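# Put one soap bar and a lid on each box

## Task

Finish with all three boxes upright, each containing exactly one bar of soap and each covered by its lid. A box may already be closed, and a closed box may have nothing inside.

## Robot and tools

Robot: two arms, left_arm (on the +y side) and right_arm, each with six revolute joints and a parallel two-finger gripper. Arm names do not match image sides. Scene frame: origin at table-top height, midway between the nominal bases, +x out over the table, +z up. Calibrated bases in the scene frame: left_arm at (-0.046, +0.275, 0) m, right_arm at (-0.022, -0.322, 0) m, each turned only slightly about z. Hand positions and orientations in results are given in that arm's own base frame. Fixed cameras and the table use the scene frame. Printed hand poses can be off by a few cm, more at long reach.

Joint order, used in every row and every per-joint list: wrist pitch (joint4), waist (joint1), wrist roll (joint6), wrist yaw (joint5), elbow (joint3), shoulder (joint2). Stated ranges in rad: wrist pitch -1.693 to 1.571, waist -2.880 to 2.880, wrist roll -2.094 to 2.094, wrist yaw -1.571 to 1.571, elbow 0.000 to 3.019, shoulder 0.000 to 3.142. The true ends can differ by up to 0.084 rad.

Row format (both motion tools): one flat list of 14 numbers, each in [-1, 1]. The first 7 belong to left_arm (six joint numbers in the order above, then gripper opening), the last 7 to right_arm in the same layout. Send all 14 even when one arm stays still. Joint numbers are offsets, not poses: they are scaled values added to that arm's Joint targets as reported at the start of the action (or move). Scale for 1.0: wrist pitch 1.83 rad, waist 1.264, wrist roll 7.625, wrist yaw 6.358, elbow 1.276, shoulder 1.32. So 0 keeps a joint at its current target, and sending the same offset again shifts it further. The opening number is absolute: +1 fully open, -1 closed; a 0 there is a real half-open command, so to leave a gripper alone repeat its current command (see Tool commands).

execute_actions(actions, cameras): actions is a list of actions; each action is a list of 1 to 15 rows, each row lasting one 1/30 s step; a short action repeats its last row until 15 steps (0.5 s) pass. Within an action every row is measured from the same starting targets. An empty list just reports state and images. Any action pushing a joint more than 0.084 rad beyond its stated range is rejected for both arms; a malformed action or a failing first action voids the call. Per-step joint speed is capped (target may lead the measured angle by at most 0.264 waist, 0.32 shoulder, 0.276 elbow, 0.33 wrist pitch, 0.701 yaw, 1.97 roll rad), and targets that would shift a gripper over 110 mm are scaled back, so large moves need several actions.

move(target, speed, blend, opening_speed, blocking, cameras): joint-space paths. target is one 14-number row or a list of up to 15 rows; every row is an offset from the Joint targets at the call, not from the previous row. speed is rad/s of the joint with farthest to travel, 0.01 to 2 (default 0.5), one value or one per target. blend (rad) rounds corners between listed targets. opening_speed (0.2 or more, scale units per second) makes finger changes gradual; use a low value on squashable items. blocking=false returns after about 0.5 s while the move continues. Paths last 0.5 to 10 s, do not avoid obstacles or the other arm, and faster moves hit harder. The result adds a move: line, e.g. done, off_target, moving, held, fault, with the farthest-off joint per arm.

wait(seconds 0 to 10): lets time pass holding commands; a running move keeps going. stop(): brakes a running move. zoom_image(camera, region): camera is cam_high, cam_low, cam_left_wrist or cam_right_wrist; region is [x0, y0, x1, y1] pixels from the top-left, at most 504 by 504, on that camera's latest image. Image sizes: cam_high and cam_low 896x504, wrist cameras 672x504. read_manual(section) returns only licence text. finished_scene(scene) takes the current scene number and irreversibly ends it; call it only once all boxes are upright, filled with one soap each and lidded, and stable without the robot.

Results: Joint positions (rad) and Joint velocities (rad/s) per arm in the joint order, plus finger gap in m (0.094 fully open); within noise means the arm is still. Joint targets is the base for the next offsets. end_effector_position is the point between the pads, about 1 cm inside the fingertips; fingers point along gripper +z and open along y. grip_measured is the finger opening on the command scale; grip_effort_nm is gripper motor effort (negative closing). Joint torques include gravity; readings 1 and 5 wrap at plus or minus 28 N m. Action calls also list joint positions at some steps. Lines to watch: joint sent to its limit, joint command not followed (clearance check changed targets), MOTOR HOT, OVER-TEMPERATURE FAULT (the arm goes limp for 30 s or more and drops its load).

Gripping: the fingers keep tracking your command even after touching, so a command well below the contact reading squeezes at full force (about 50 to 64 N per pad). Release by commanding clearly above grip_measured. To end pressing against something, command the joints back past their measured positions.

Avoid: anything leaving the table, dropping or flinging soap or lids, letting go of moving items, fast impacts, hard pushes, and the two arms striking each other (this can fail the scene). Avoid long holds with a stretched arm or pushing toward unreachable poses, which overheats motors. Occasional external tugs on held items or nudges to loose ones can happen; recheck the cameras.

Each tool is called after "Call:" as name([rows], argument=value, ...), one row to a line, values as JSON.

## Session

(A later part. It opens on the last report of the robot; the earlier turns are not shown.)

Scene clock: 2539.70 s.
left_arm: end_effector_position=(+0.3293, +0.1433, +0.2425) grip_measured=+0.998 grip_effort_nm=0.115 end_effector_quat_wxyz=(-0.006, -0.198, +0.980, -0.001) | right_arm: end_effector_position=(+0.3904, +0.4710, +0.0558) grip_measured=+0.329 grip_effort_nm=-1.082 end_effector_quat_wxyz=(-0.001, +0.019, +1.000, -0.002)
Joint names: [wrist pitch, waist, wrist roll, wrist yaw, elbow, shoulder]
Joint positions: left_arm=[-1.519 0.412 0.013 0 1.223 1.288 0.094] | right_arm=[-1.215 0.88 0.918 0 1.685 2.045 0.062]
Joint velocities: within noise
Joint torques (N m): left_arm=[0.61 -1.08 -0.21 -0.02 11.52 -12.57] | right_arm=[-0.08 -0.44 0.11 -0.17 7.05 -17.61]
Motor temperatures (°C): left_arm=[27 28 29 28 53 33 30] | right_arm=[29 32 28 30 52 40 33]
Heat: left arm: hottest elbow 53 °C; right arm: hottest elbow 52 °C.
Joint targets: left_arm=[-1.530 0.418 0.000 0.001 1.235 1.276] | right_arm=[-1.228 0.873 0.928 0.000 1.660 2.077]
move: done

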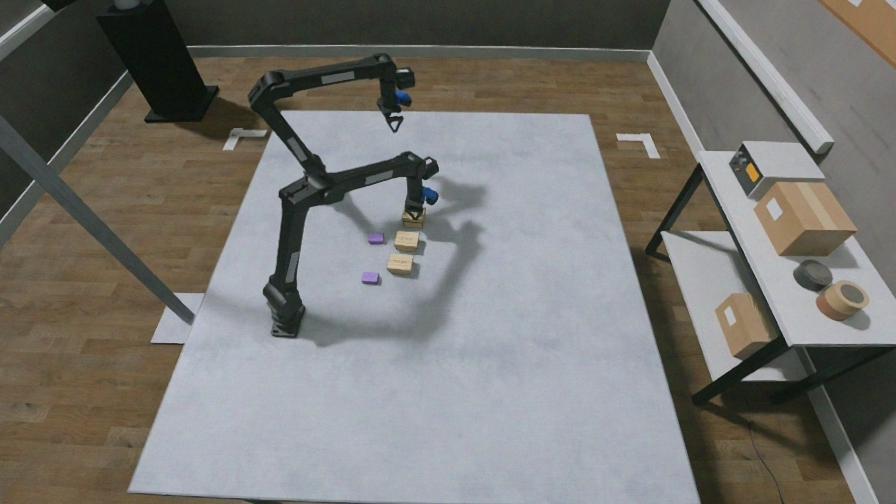

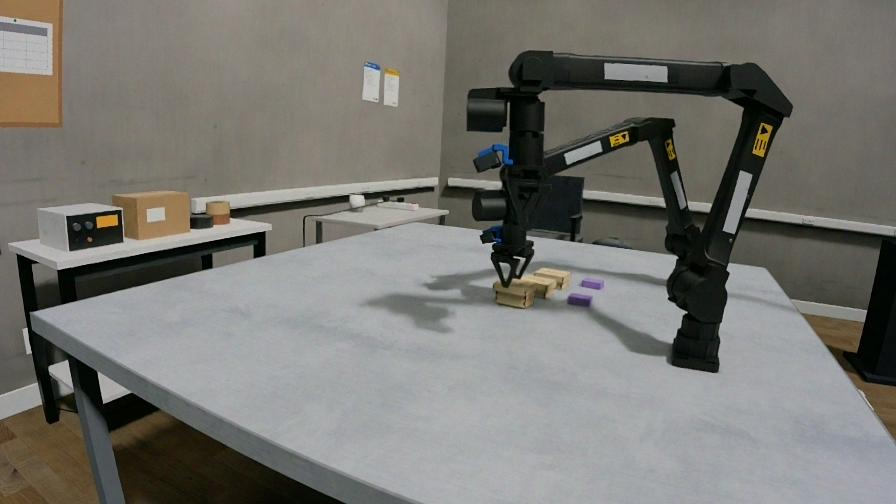

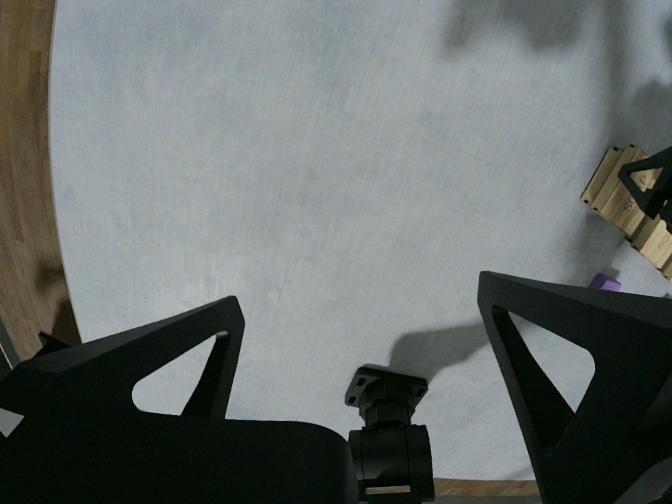

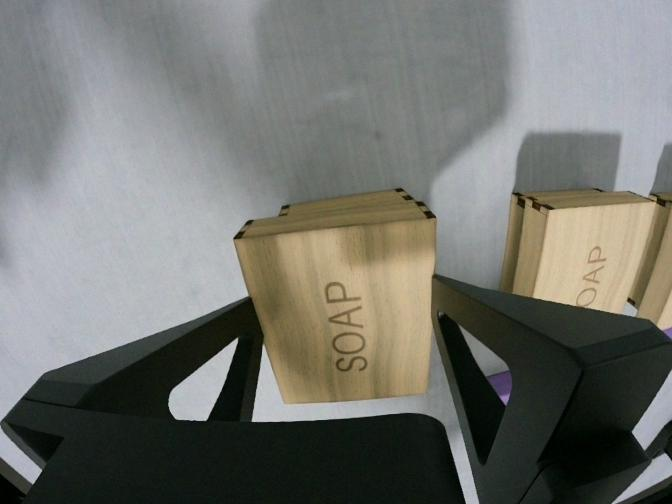

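Call:
move([
  [0,0,0,0,0,0,1, -0.008,0,0,0,0.045,-0.012,0.22],
], speed=0.05)

Call:
zoom_image(camera="cam_low", region=[470, 260, 560, 320])

Call:
zoom_image(camera="cam_high", region=[380, 180, 440, 260])

Scene clock: 2559.30 s.
left_arm: end_effector_position=(+0.3293, +0.1433, +0.2425) grip_measured=+0.998 grip_effort_nm=0.120 end_effector_quat_wxyz=(-0.006, -0.198, +0.980, -0.001) | right_arm: end_effector_position=(+0.3881, +0.4671, +0.0559) grip_measured=+0.329 grip_effort_nm=-1.072 end_effector_quat_wxyz=(-0.007, +0.020, +1.000, -0.009)
Joint names: [wrist pitch, waist, wrist roll, wrist yaw, elbow, shoulder]
Joint positions: left_arm=[-1.519 0.412 0.013 0 1.223 1.288 0.094] | right_arm=[-1.233 0.878 0.918 0 1.685 2.045 0.062]
Joint velocities: within noise
Joint torques (N m): left_arm=[0.61 -1.08 -0.21 -0.02 11.51 -12.57] | right_arm=[-0.12 -0.44 0.12 -0.15 11.82 -19.02]
Motor temperatures (°C): left_arm=[27 28 29 28 53 33 30] | right_arm=[29 32 28 30 52 40 33]
Heat: left arm: hottest elbow 53 °C; right arm: hottest elbow 52 °C.
Joint targets: left_arm=[-1.530 0.418 0.000 0.001 1.235 1.276] | right_arm=[-1.242 0.873 0.928 0.000 1.718 2.061]
move: done

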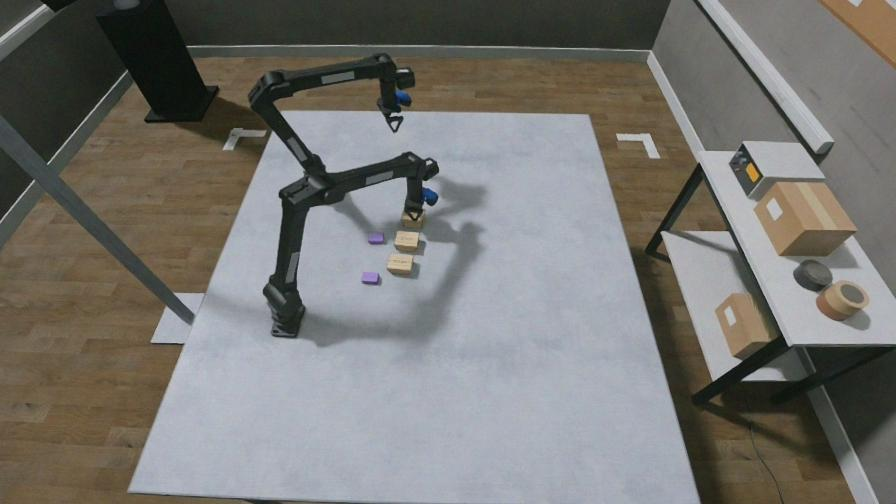

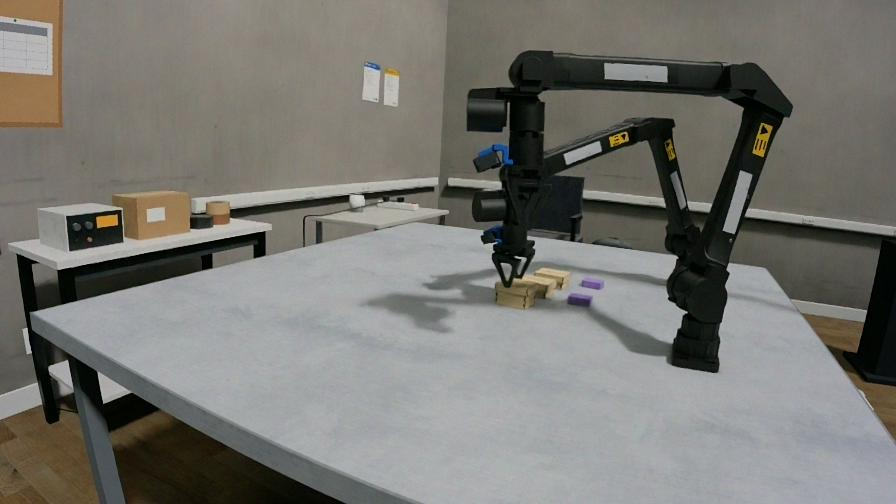

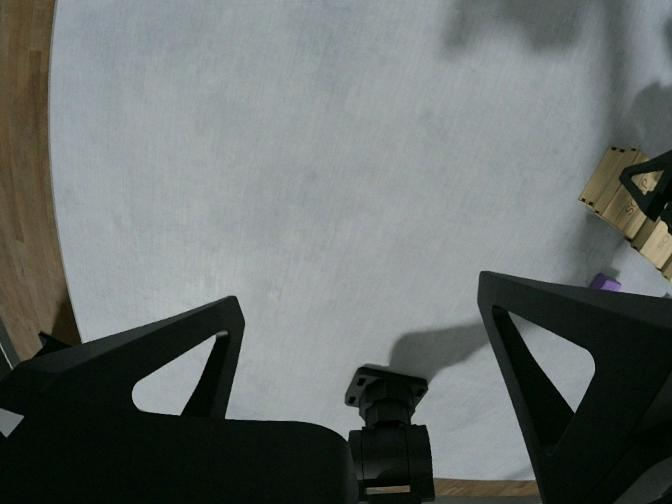

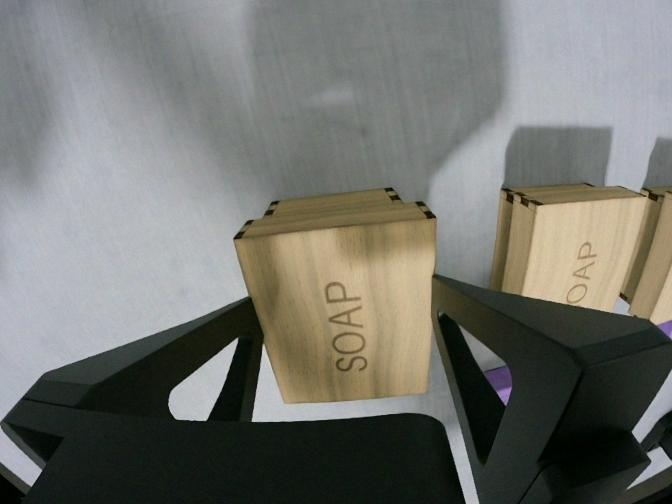

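Scaled by 5.600 from the camera's 896x504 image, which has a finer 1280x720 frame.

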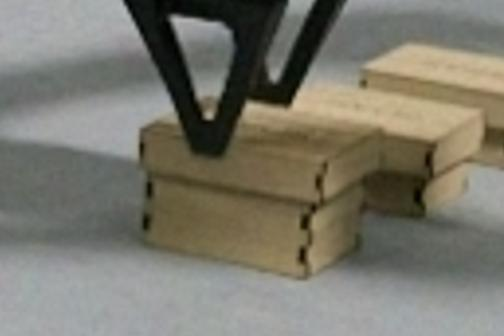

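Scaled by 6.300 from the camera's 896x504 image, which has a finer 1280x720 frame.

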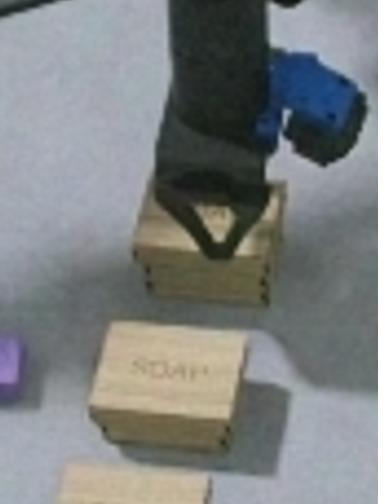

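Call:
move([
  [0,0,0,0,0,0,1, 0.018,0,0,0,0.0,0.006,0.22],
  [0,0,0,0,0,0,1, 0.018,0,0,0,-0.045,0.012,0.22],
], speed=0.04)

Call:
zoom_image(camera="cam_low", region=[470, 260, 560, 320])

Call:
zoom_image(camera="cam_high", region=[380, 180, 440, 260])

Scene clock: 2577.90 s.
left_arm: end_effector_position=(+0.3293, +0.1433, +0.2425) grip_measured=+0.998 grip_effort_nm=0.115 end_effector_quat_wxyz=(-0.006, -0.198, +0.980, -0.001) | right_arm: end_effector_position=(+0.3883, +0.4674, +0.0519) grip_measured=+0.329 grip_effort_nm=-1.067 end_effector_quat_wxyz=(-0.005, +0.020, +1.000, -0.007)
Joint names: [wrist pitch, waist, wrist roll, wrist yaw, elbow, shoulder]
Joint positions: left_arm=[-1.519 0.412 0.013 0 1.223 1.288 0.094] | right_arm=[-1.217 0.878 0.918 0 1.676 2.046 0.062]
Joint velocities: within noise
Joint torques (N m): left_arm=[0.59 -1.08 -0.21 -0.02 11.52 -12.57] | right_arm=[0.58 -0.44 0.11 -0.14 7.79 -17.9]
Motor temperatures (°C): left_arm=[27 28 29 28 53 33 30] | right_arm=[29 32 28 30 55 41 33]
Heat: left arm: hottest elbow 53 °C; right arm: hottest elbow 55 °C.
Joint targets: left_arm=[-1.530 0.418 0.000 0.001 1.235 1.276] | right_arm=[-1.209 0.873 0.928 0.000 1.661 2.077]
move: done

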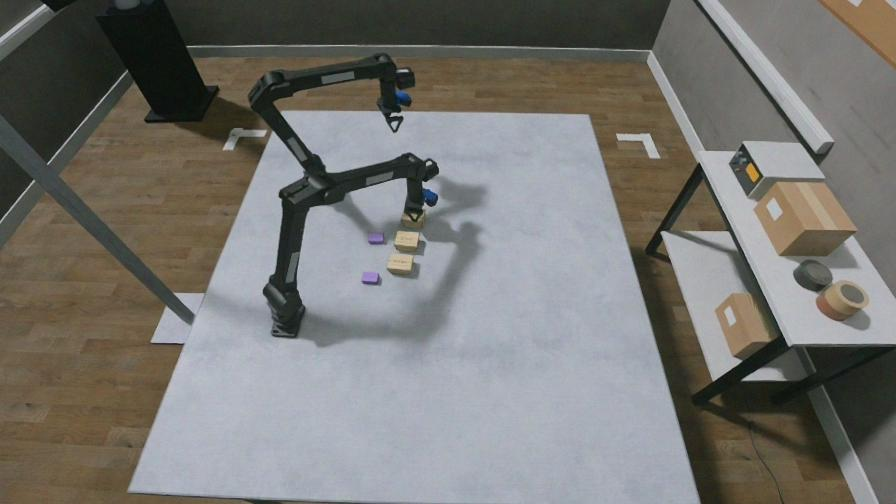

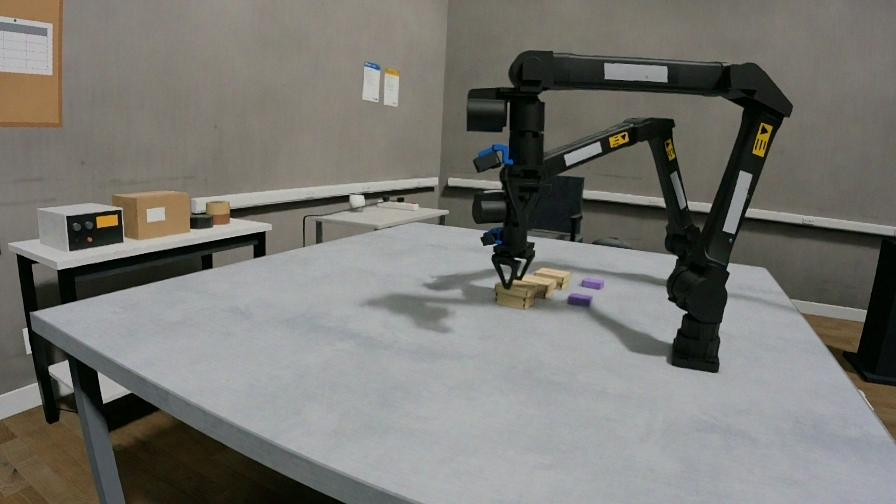

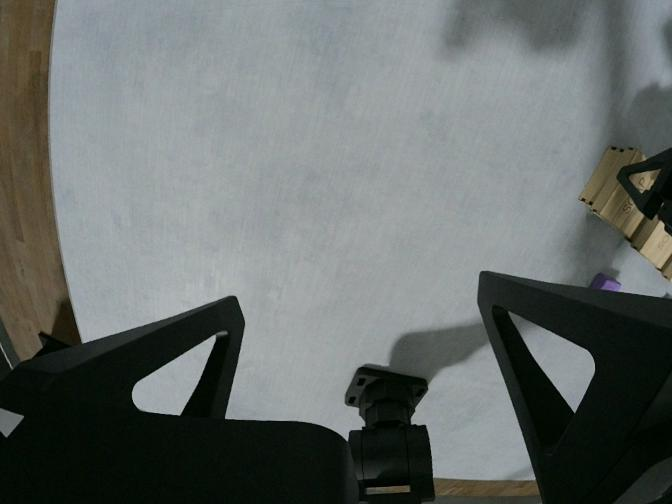

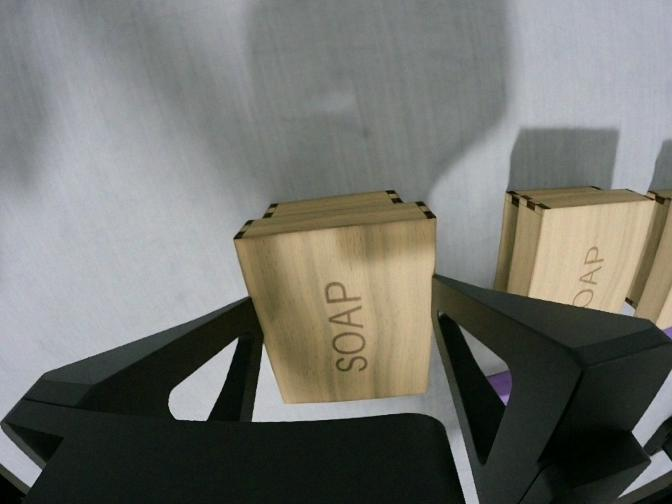

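Scaled by 5.600 from the camera's 896x504 image, which has a finer 1280x720 frame.

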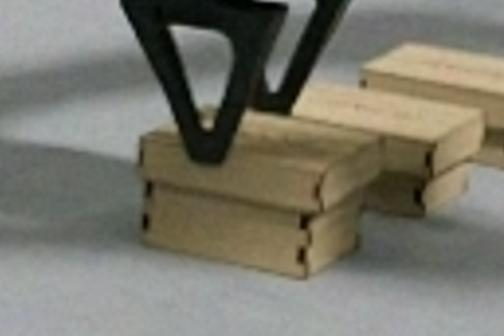

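Scaled by 6.300 from the camera's 896x504 image, which has a finer 1280x720 frame.

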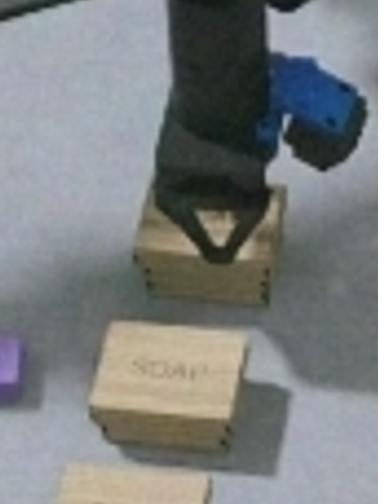

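Call:
move([
  [0,0,0,0,0,0,1, 0.01,0,0,0,-0.018,0.008,0.22],
], speed=0.03)

Call:
zoom_image(camera="cam_low", region=[470, 260, 560, 320])

Call:
zoom_image(camera="cam_high", region=[380, 180, 440, 260])

Scene clock: 2588.70 s.
left_arm: end_effector_position=(+0.3293, +0.1433, +0.2425) grip_measured=+0.998 grip_effort_nm=0.120 end_effector_quat_wxyz=(-0.006, -0.198, +0.980, -0.001) | right_arm: end_effector_position=(+0.3862, +0.4649, +0.0419) grip_measured=+0.329 grip_effort_nm=-1.077 end_effector_quat_wxyz=(-0.007, +0.020, +1.000, -0.009)
Joint names: [wrist pitch, waist, wrist roll, wrist yaw, elbow, shoulder]
Joint positions: left_arm=[-1.519 0.412 0.013 0 1.223 1.288 0.094] | right_arm=[-1.199 0.878 0.918 0 1.658 2.053 0.062]
Joint velocities: within noise
Joint torques (N m): left_arm=[0.61 -1.08 -0.21 -0.02 11.51 -12.63] | right_arm=[0.59 -0.44 0.11 -0.14 7.31 -17.67]
Motor temperatures (°C): left_arm=[27 28 29 28 53 33 30] | right_arm=[29 32 28 30 54 41 33]
Heat: left arm: hottest elbow 53 °C; right arm: hottest elbow 54 °C.
Joint targets: left_arm=[-1.530 0.418 0.000 0.001 1.235 1.276] | right_arm=[-1.191 0.873 0.928 0.000 1.637 2.088]
move: done

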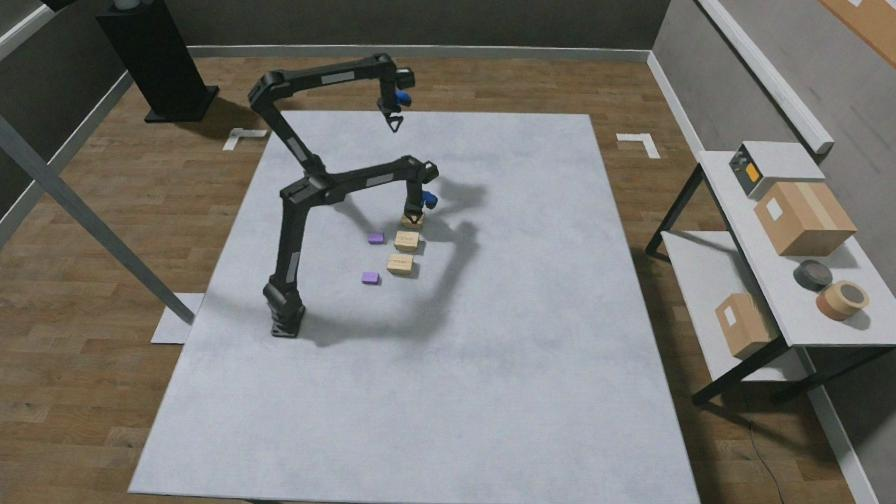

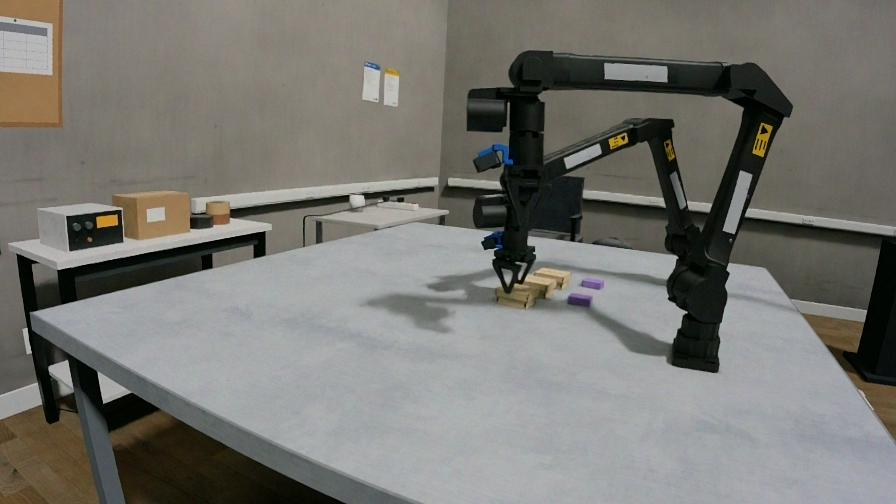

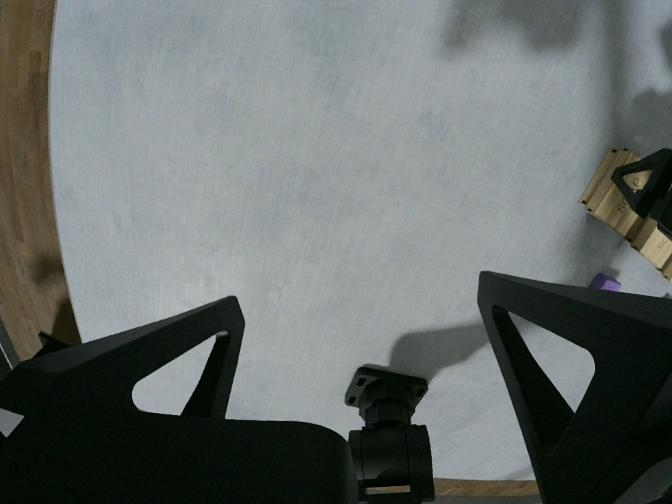

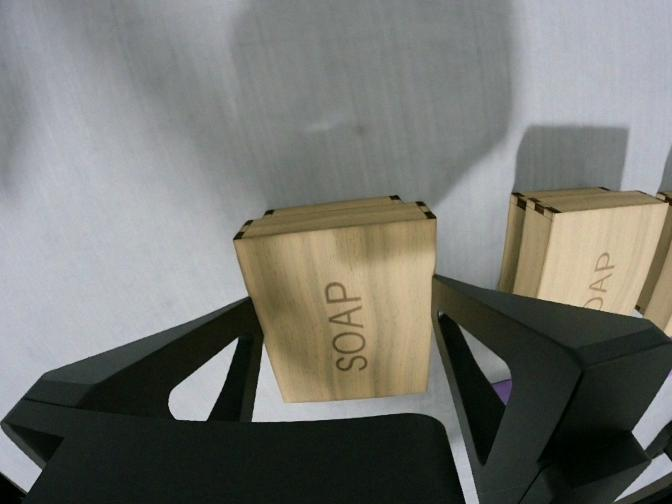

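Scaled by 5.600 from the camera's 896x504 image, which has a finer 1280x720 frame.

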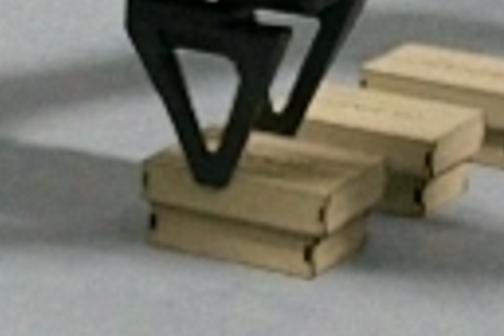

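Scaled by 6.300 from the camera's 896x504 image, which has a finer 1280x720 frame.

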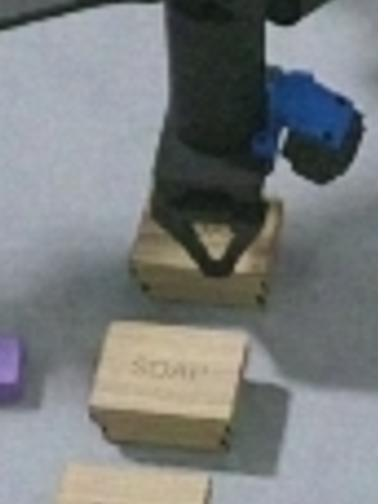

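Call:
move(target=[0,0,0,0,0,0,1, -0.003,0,0,0,0.012,-0.006,0.7], speed=0.03, opening_speed=0.3)

Call:
zoom_image(camera="cam_low", region=[470, 260, 560, 320])

Call:
zoom_image(camera="cam_high", region=[380, 180, 440, 260])

Scene clock: 2599.00 s.
left_arm: end_effector_position=(+0.3293, +0.1433, +0.2425) grip_measured=+0.998 grip_effort_nm=0.115 end_effector_quat_wxyz=(-0.006, -0.198, +0.980, -0.001) | right_arm: end_effector_position=(+0.3862, +0.4649, +0.0419) grip_measured=+0.698 grip_effort_nm=0.042 end_effector_quat_wxyz=(-0.007, +0.020, +1.000, -0.009)
Joint names: [wrist pitch, waist, wrist roll, wrist yaw, elbow, shoulder]
Joint positions: left_arm=[-1.519 0.412 0.013 0 1.223 1.288 0.094] | right_arm=[-1.199 0.878 0.918 0 1.658 2.053 0.08]
Joint velocities: within noise
Joint torques (N m): left_arm=[0.59 -1.03 -0.21 -0.02 11.49 -12.57] | right_arm=[0.4 -0.44 0.11 -0.14 8.55 -18.08]
Motor temperatures (°C): left_arm=[27 28 29 28 53 33 29] | right_arm=[29 32 28 30 53 40 33]
Heat: left arm: hottest elbow 53 °C; right arm: hottest elbow 53 °C.
Joint targets: left_arm=[-1.530 0.418 0.000 0.001 1.235 1.276] | right_arm=[-1.197 0.873 0.928 0.000 1.653 2.080]
move: done

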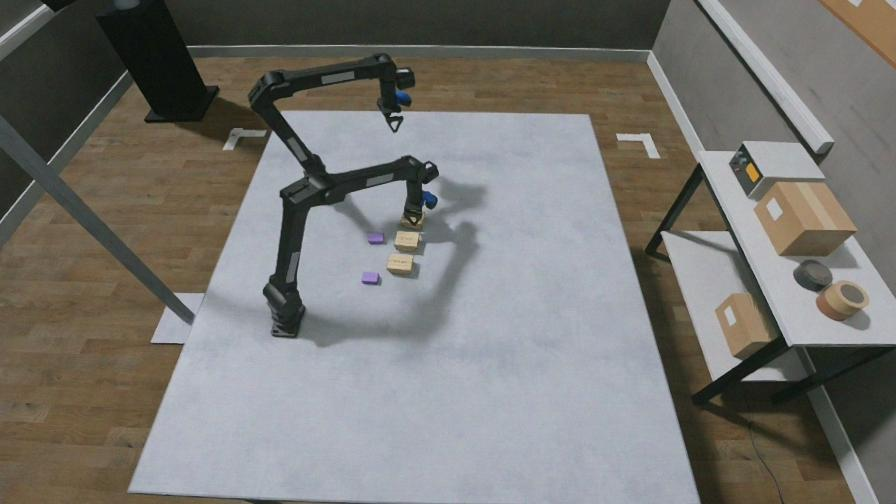

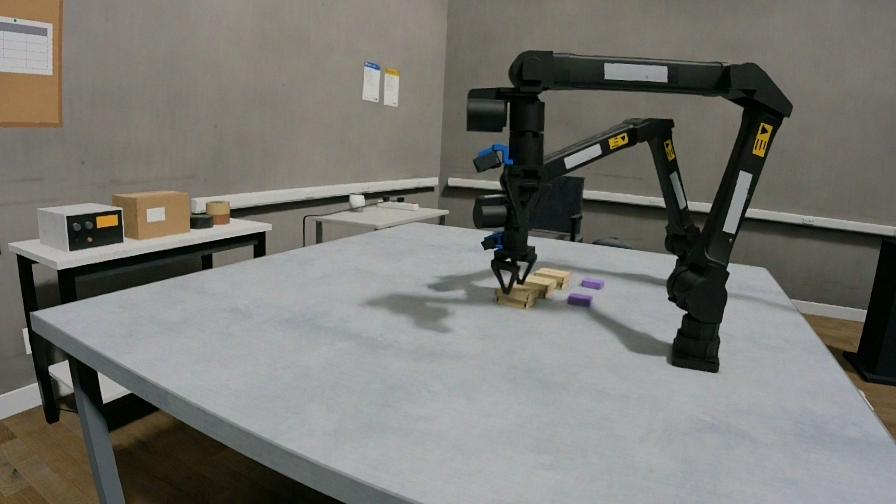

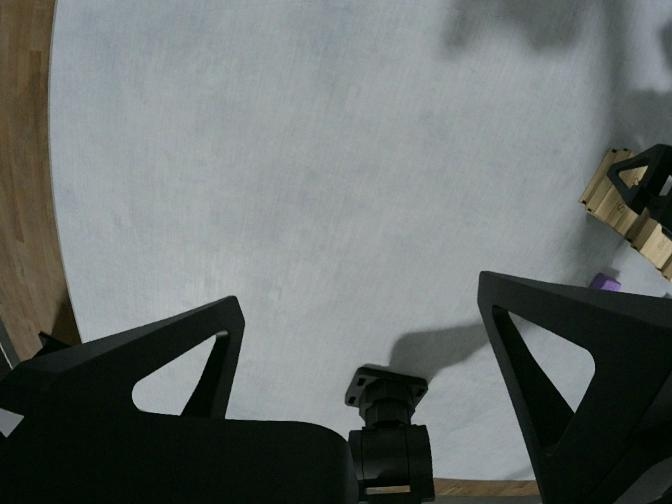

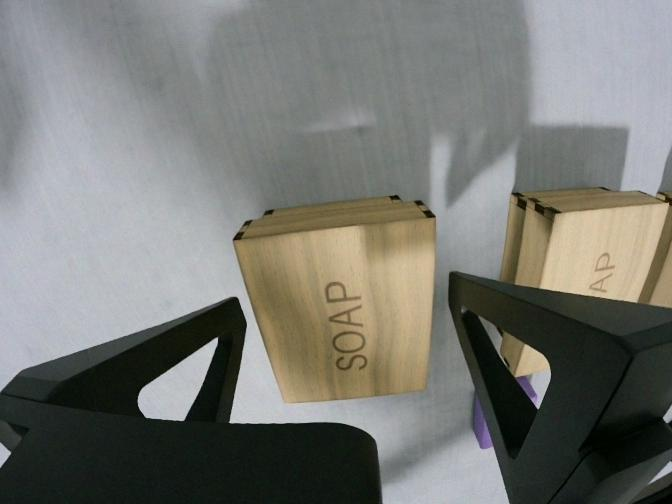

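Scaled by 5.600 from the camera's 896x504 image, which has a finer 1280x720 frame.

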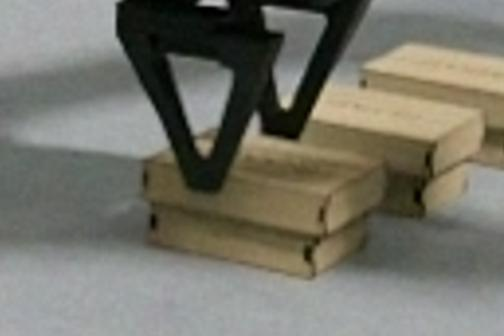

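Scaled by 6.300 from the camera's 896x504 image, which has a finer 1280x720 frame.

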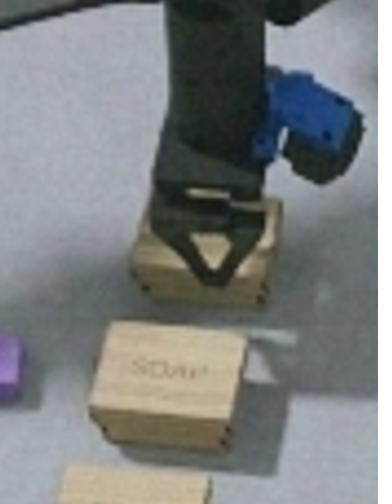

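Call:
move([
  [0,0,0,0,0,0,1, -0.0093,0,0,0,0.0486,-0.0288,0.7],
  [0,0,0,0,0,0,1, -0.0535,0,0,0,0.101,-0.062,0.7],
  [0,0,0,0,0,0,1, -0.1716,0,0,0,0.2382,-0.0924,0.7],
  [0,0,0,0,0,0,1, -0.1716,-0.75,0,0,0.2382,-0.0924,0.7],
], speed=[0.06,0.08,0.3,0.8], blend=0.01)

Call:
zoom_image(camera="cam_low", region=[485, 260, 575, 315])

Call:
zoom_image(camera="cam_high", region=[380, 200, 440, 280])

Scene clock: 2618.77 s.
left_arm: end_effector_position=(+0.3293, +0.1433, +0.2425) grip_measured=+0.998 grip_effort_nm=0.120 end_effector_quat_wxyz=(-0.006, -0.198, +0.980, -0.001) | right_arm: end_effector_position=(+0.6104, -0.0469, +0.1843) grip_measured=+0.698 grip_effort_nm=0.032 end_effector_quat_wxyz=(+0.002, +0.477, +0.879, +0.001)
Joint names: [wrist pitch, waist, wrist roll, wrist yaw, elbow, shoulder]
Joint positions: left_arm=[-1.519 0.412 0.013 0 1.223 1.288 0.094] | right_arm=[-1.503 -0.076 0.918 0.001 1.901 1.964 0.08]
Joint velocities: within noise
Joint torques (N m): left_arm=[0.61 -1.03 -0.21 -0.02 11.51 -12.57] | right_arm=[0.09 0.09 0.11 -0.16 14.46 -20.37]
Motor temperatures (°C): left_arm=[27 28 29 28 53 33 29] | right_arm=[29 32 28 30 54 39 32]
Heat: left arm: hottest elbow 53 °C; right arm: hottest elbow 54 °C.
Joint targets: left_arm=[-1.530 0.418 0.000 0.001 1.235 1.276] | right_arm=[-1.511 -0.076 0.929 0.000 1.957 1.958]
move: off_target (right_arm); right_arm: the elbow is farthest, 0.055 rad from its target

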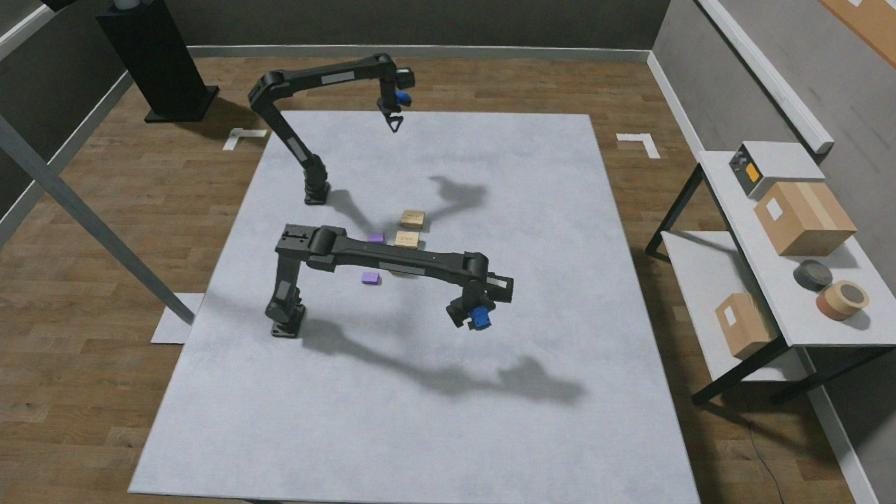

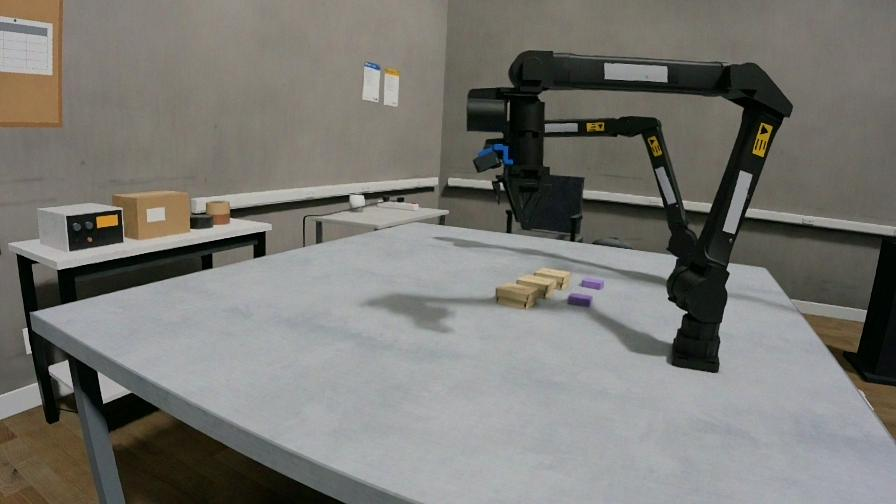

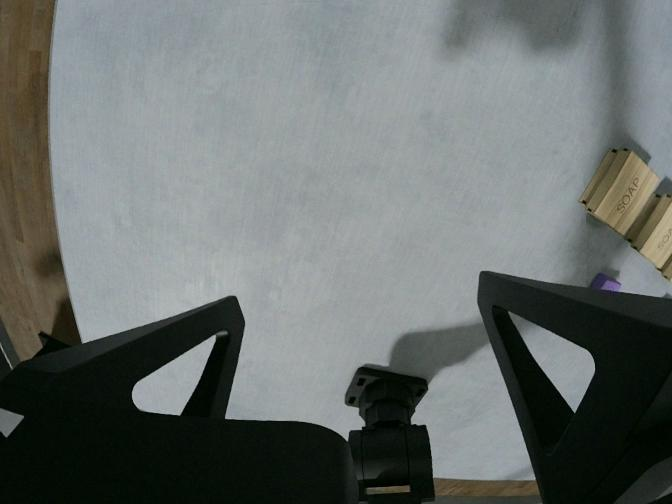

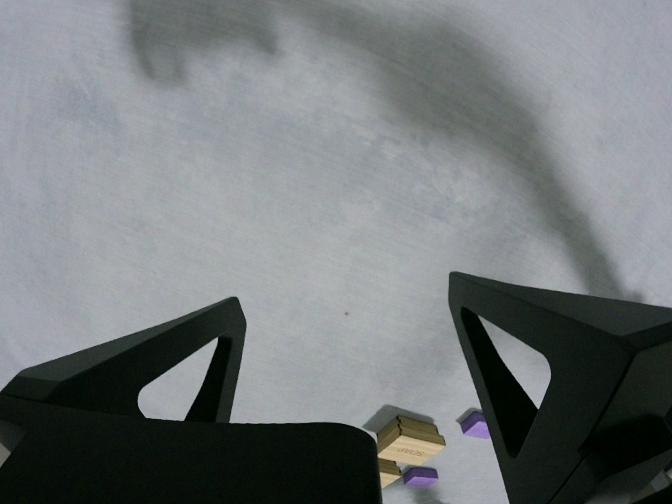

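Scaled by 5.600 from the camera's 896x504 image, which has a finer 1280x720 frame.

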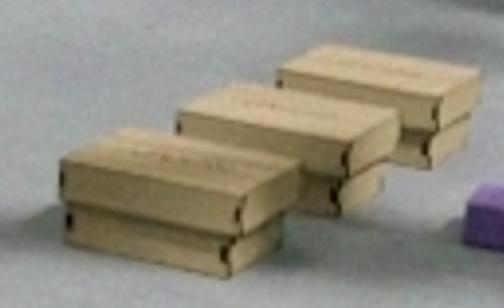

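Scaled by 6.300 from the camera's 896x504 image, which has a finer 1280x720 frame.

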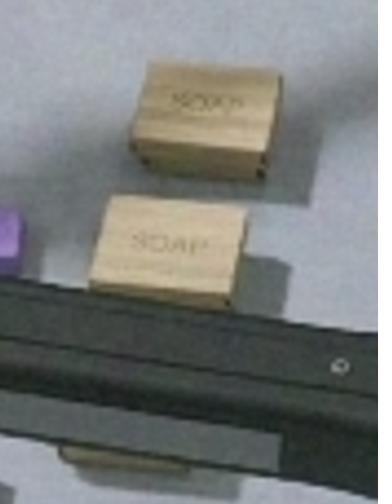

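Call:
finished_scene(scene=1)

The scene is finished: the task was done.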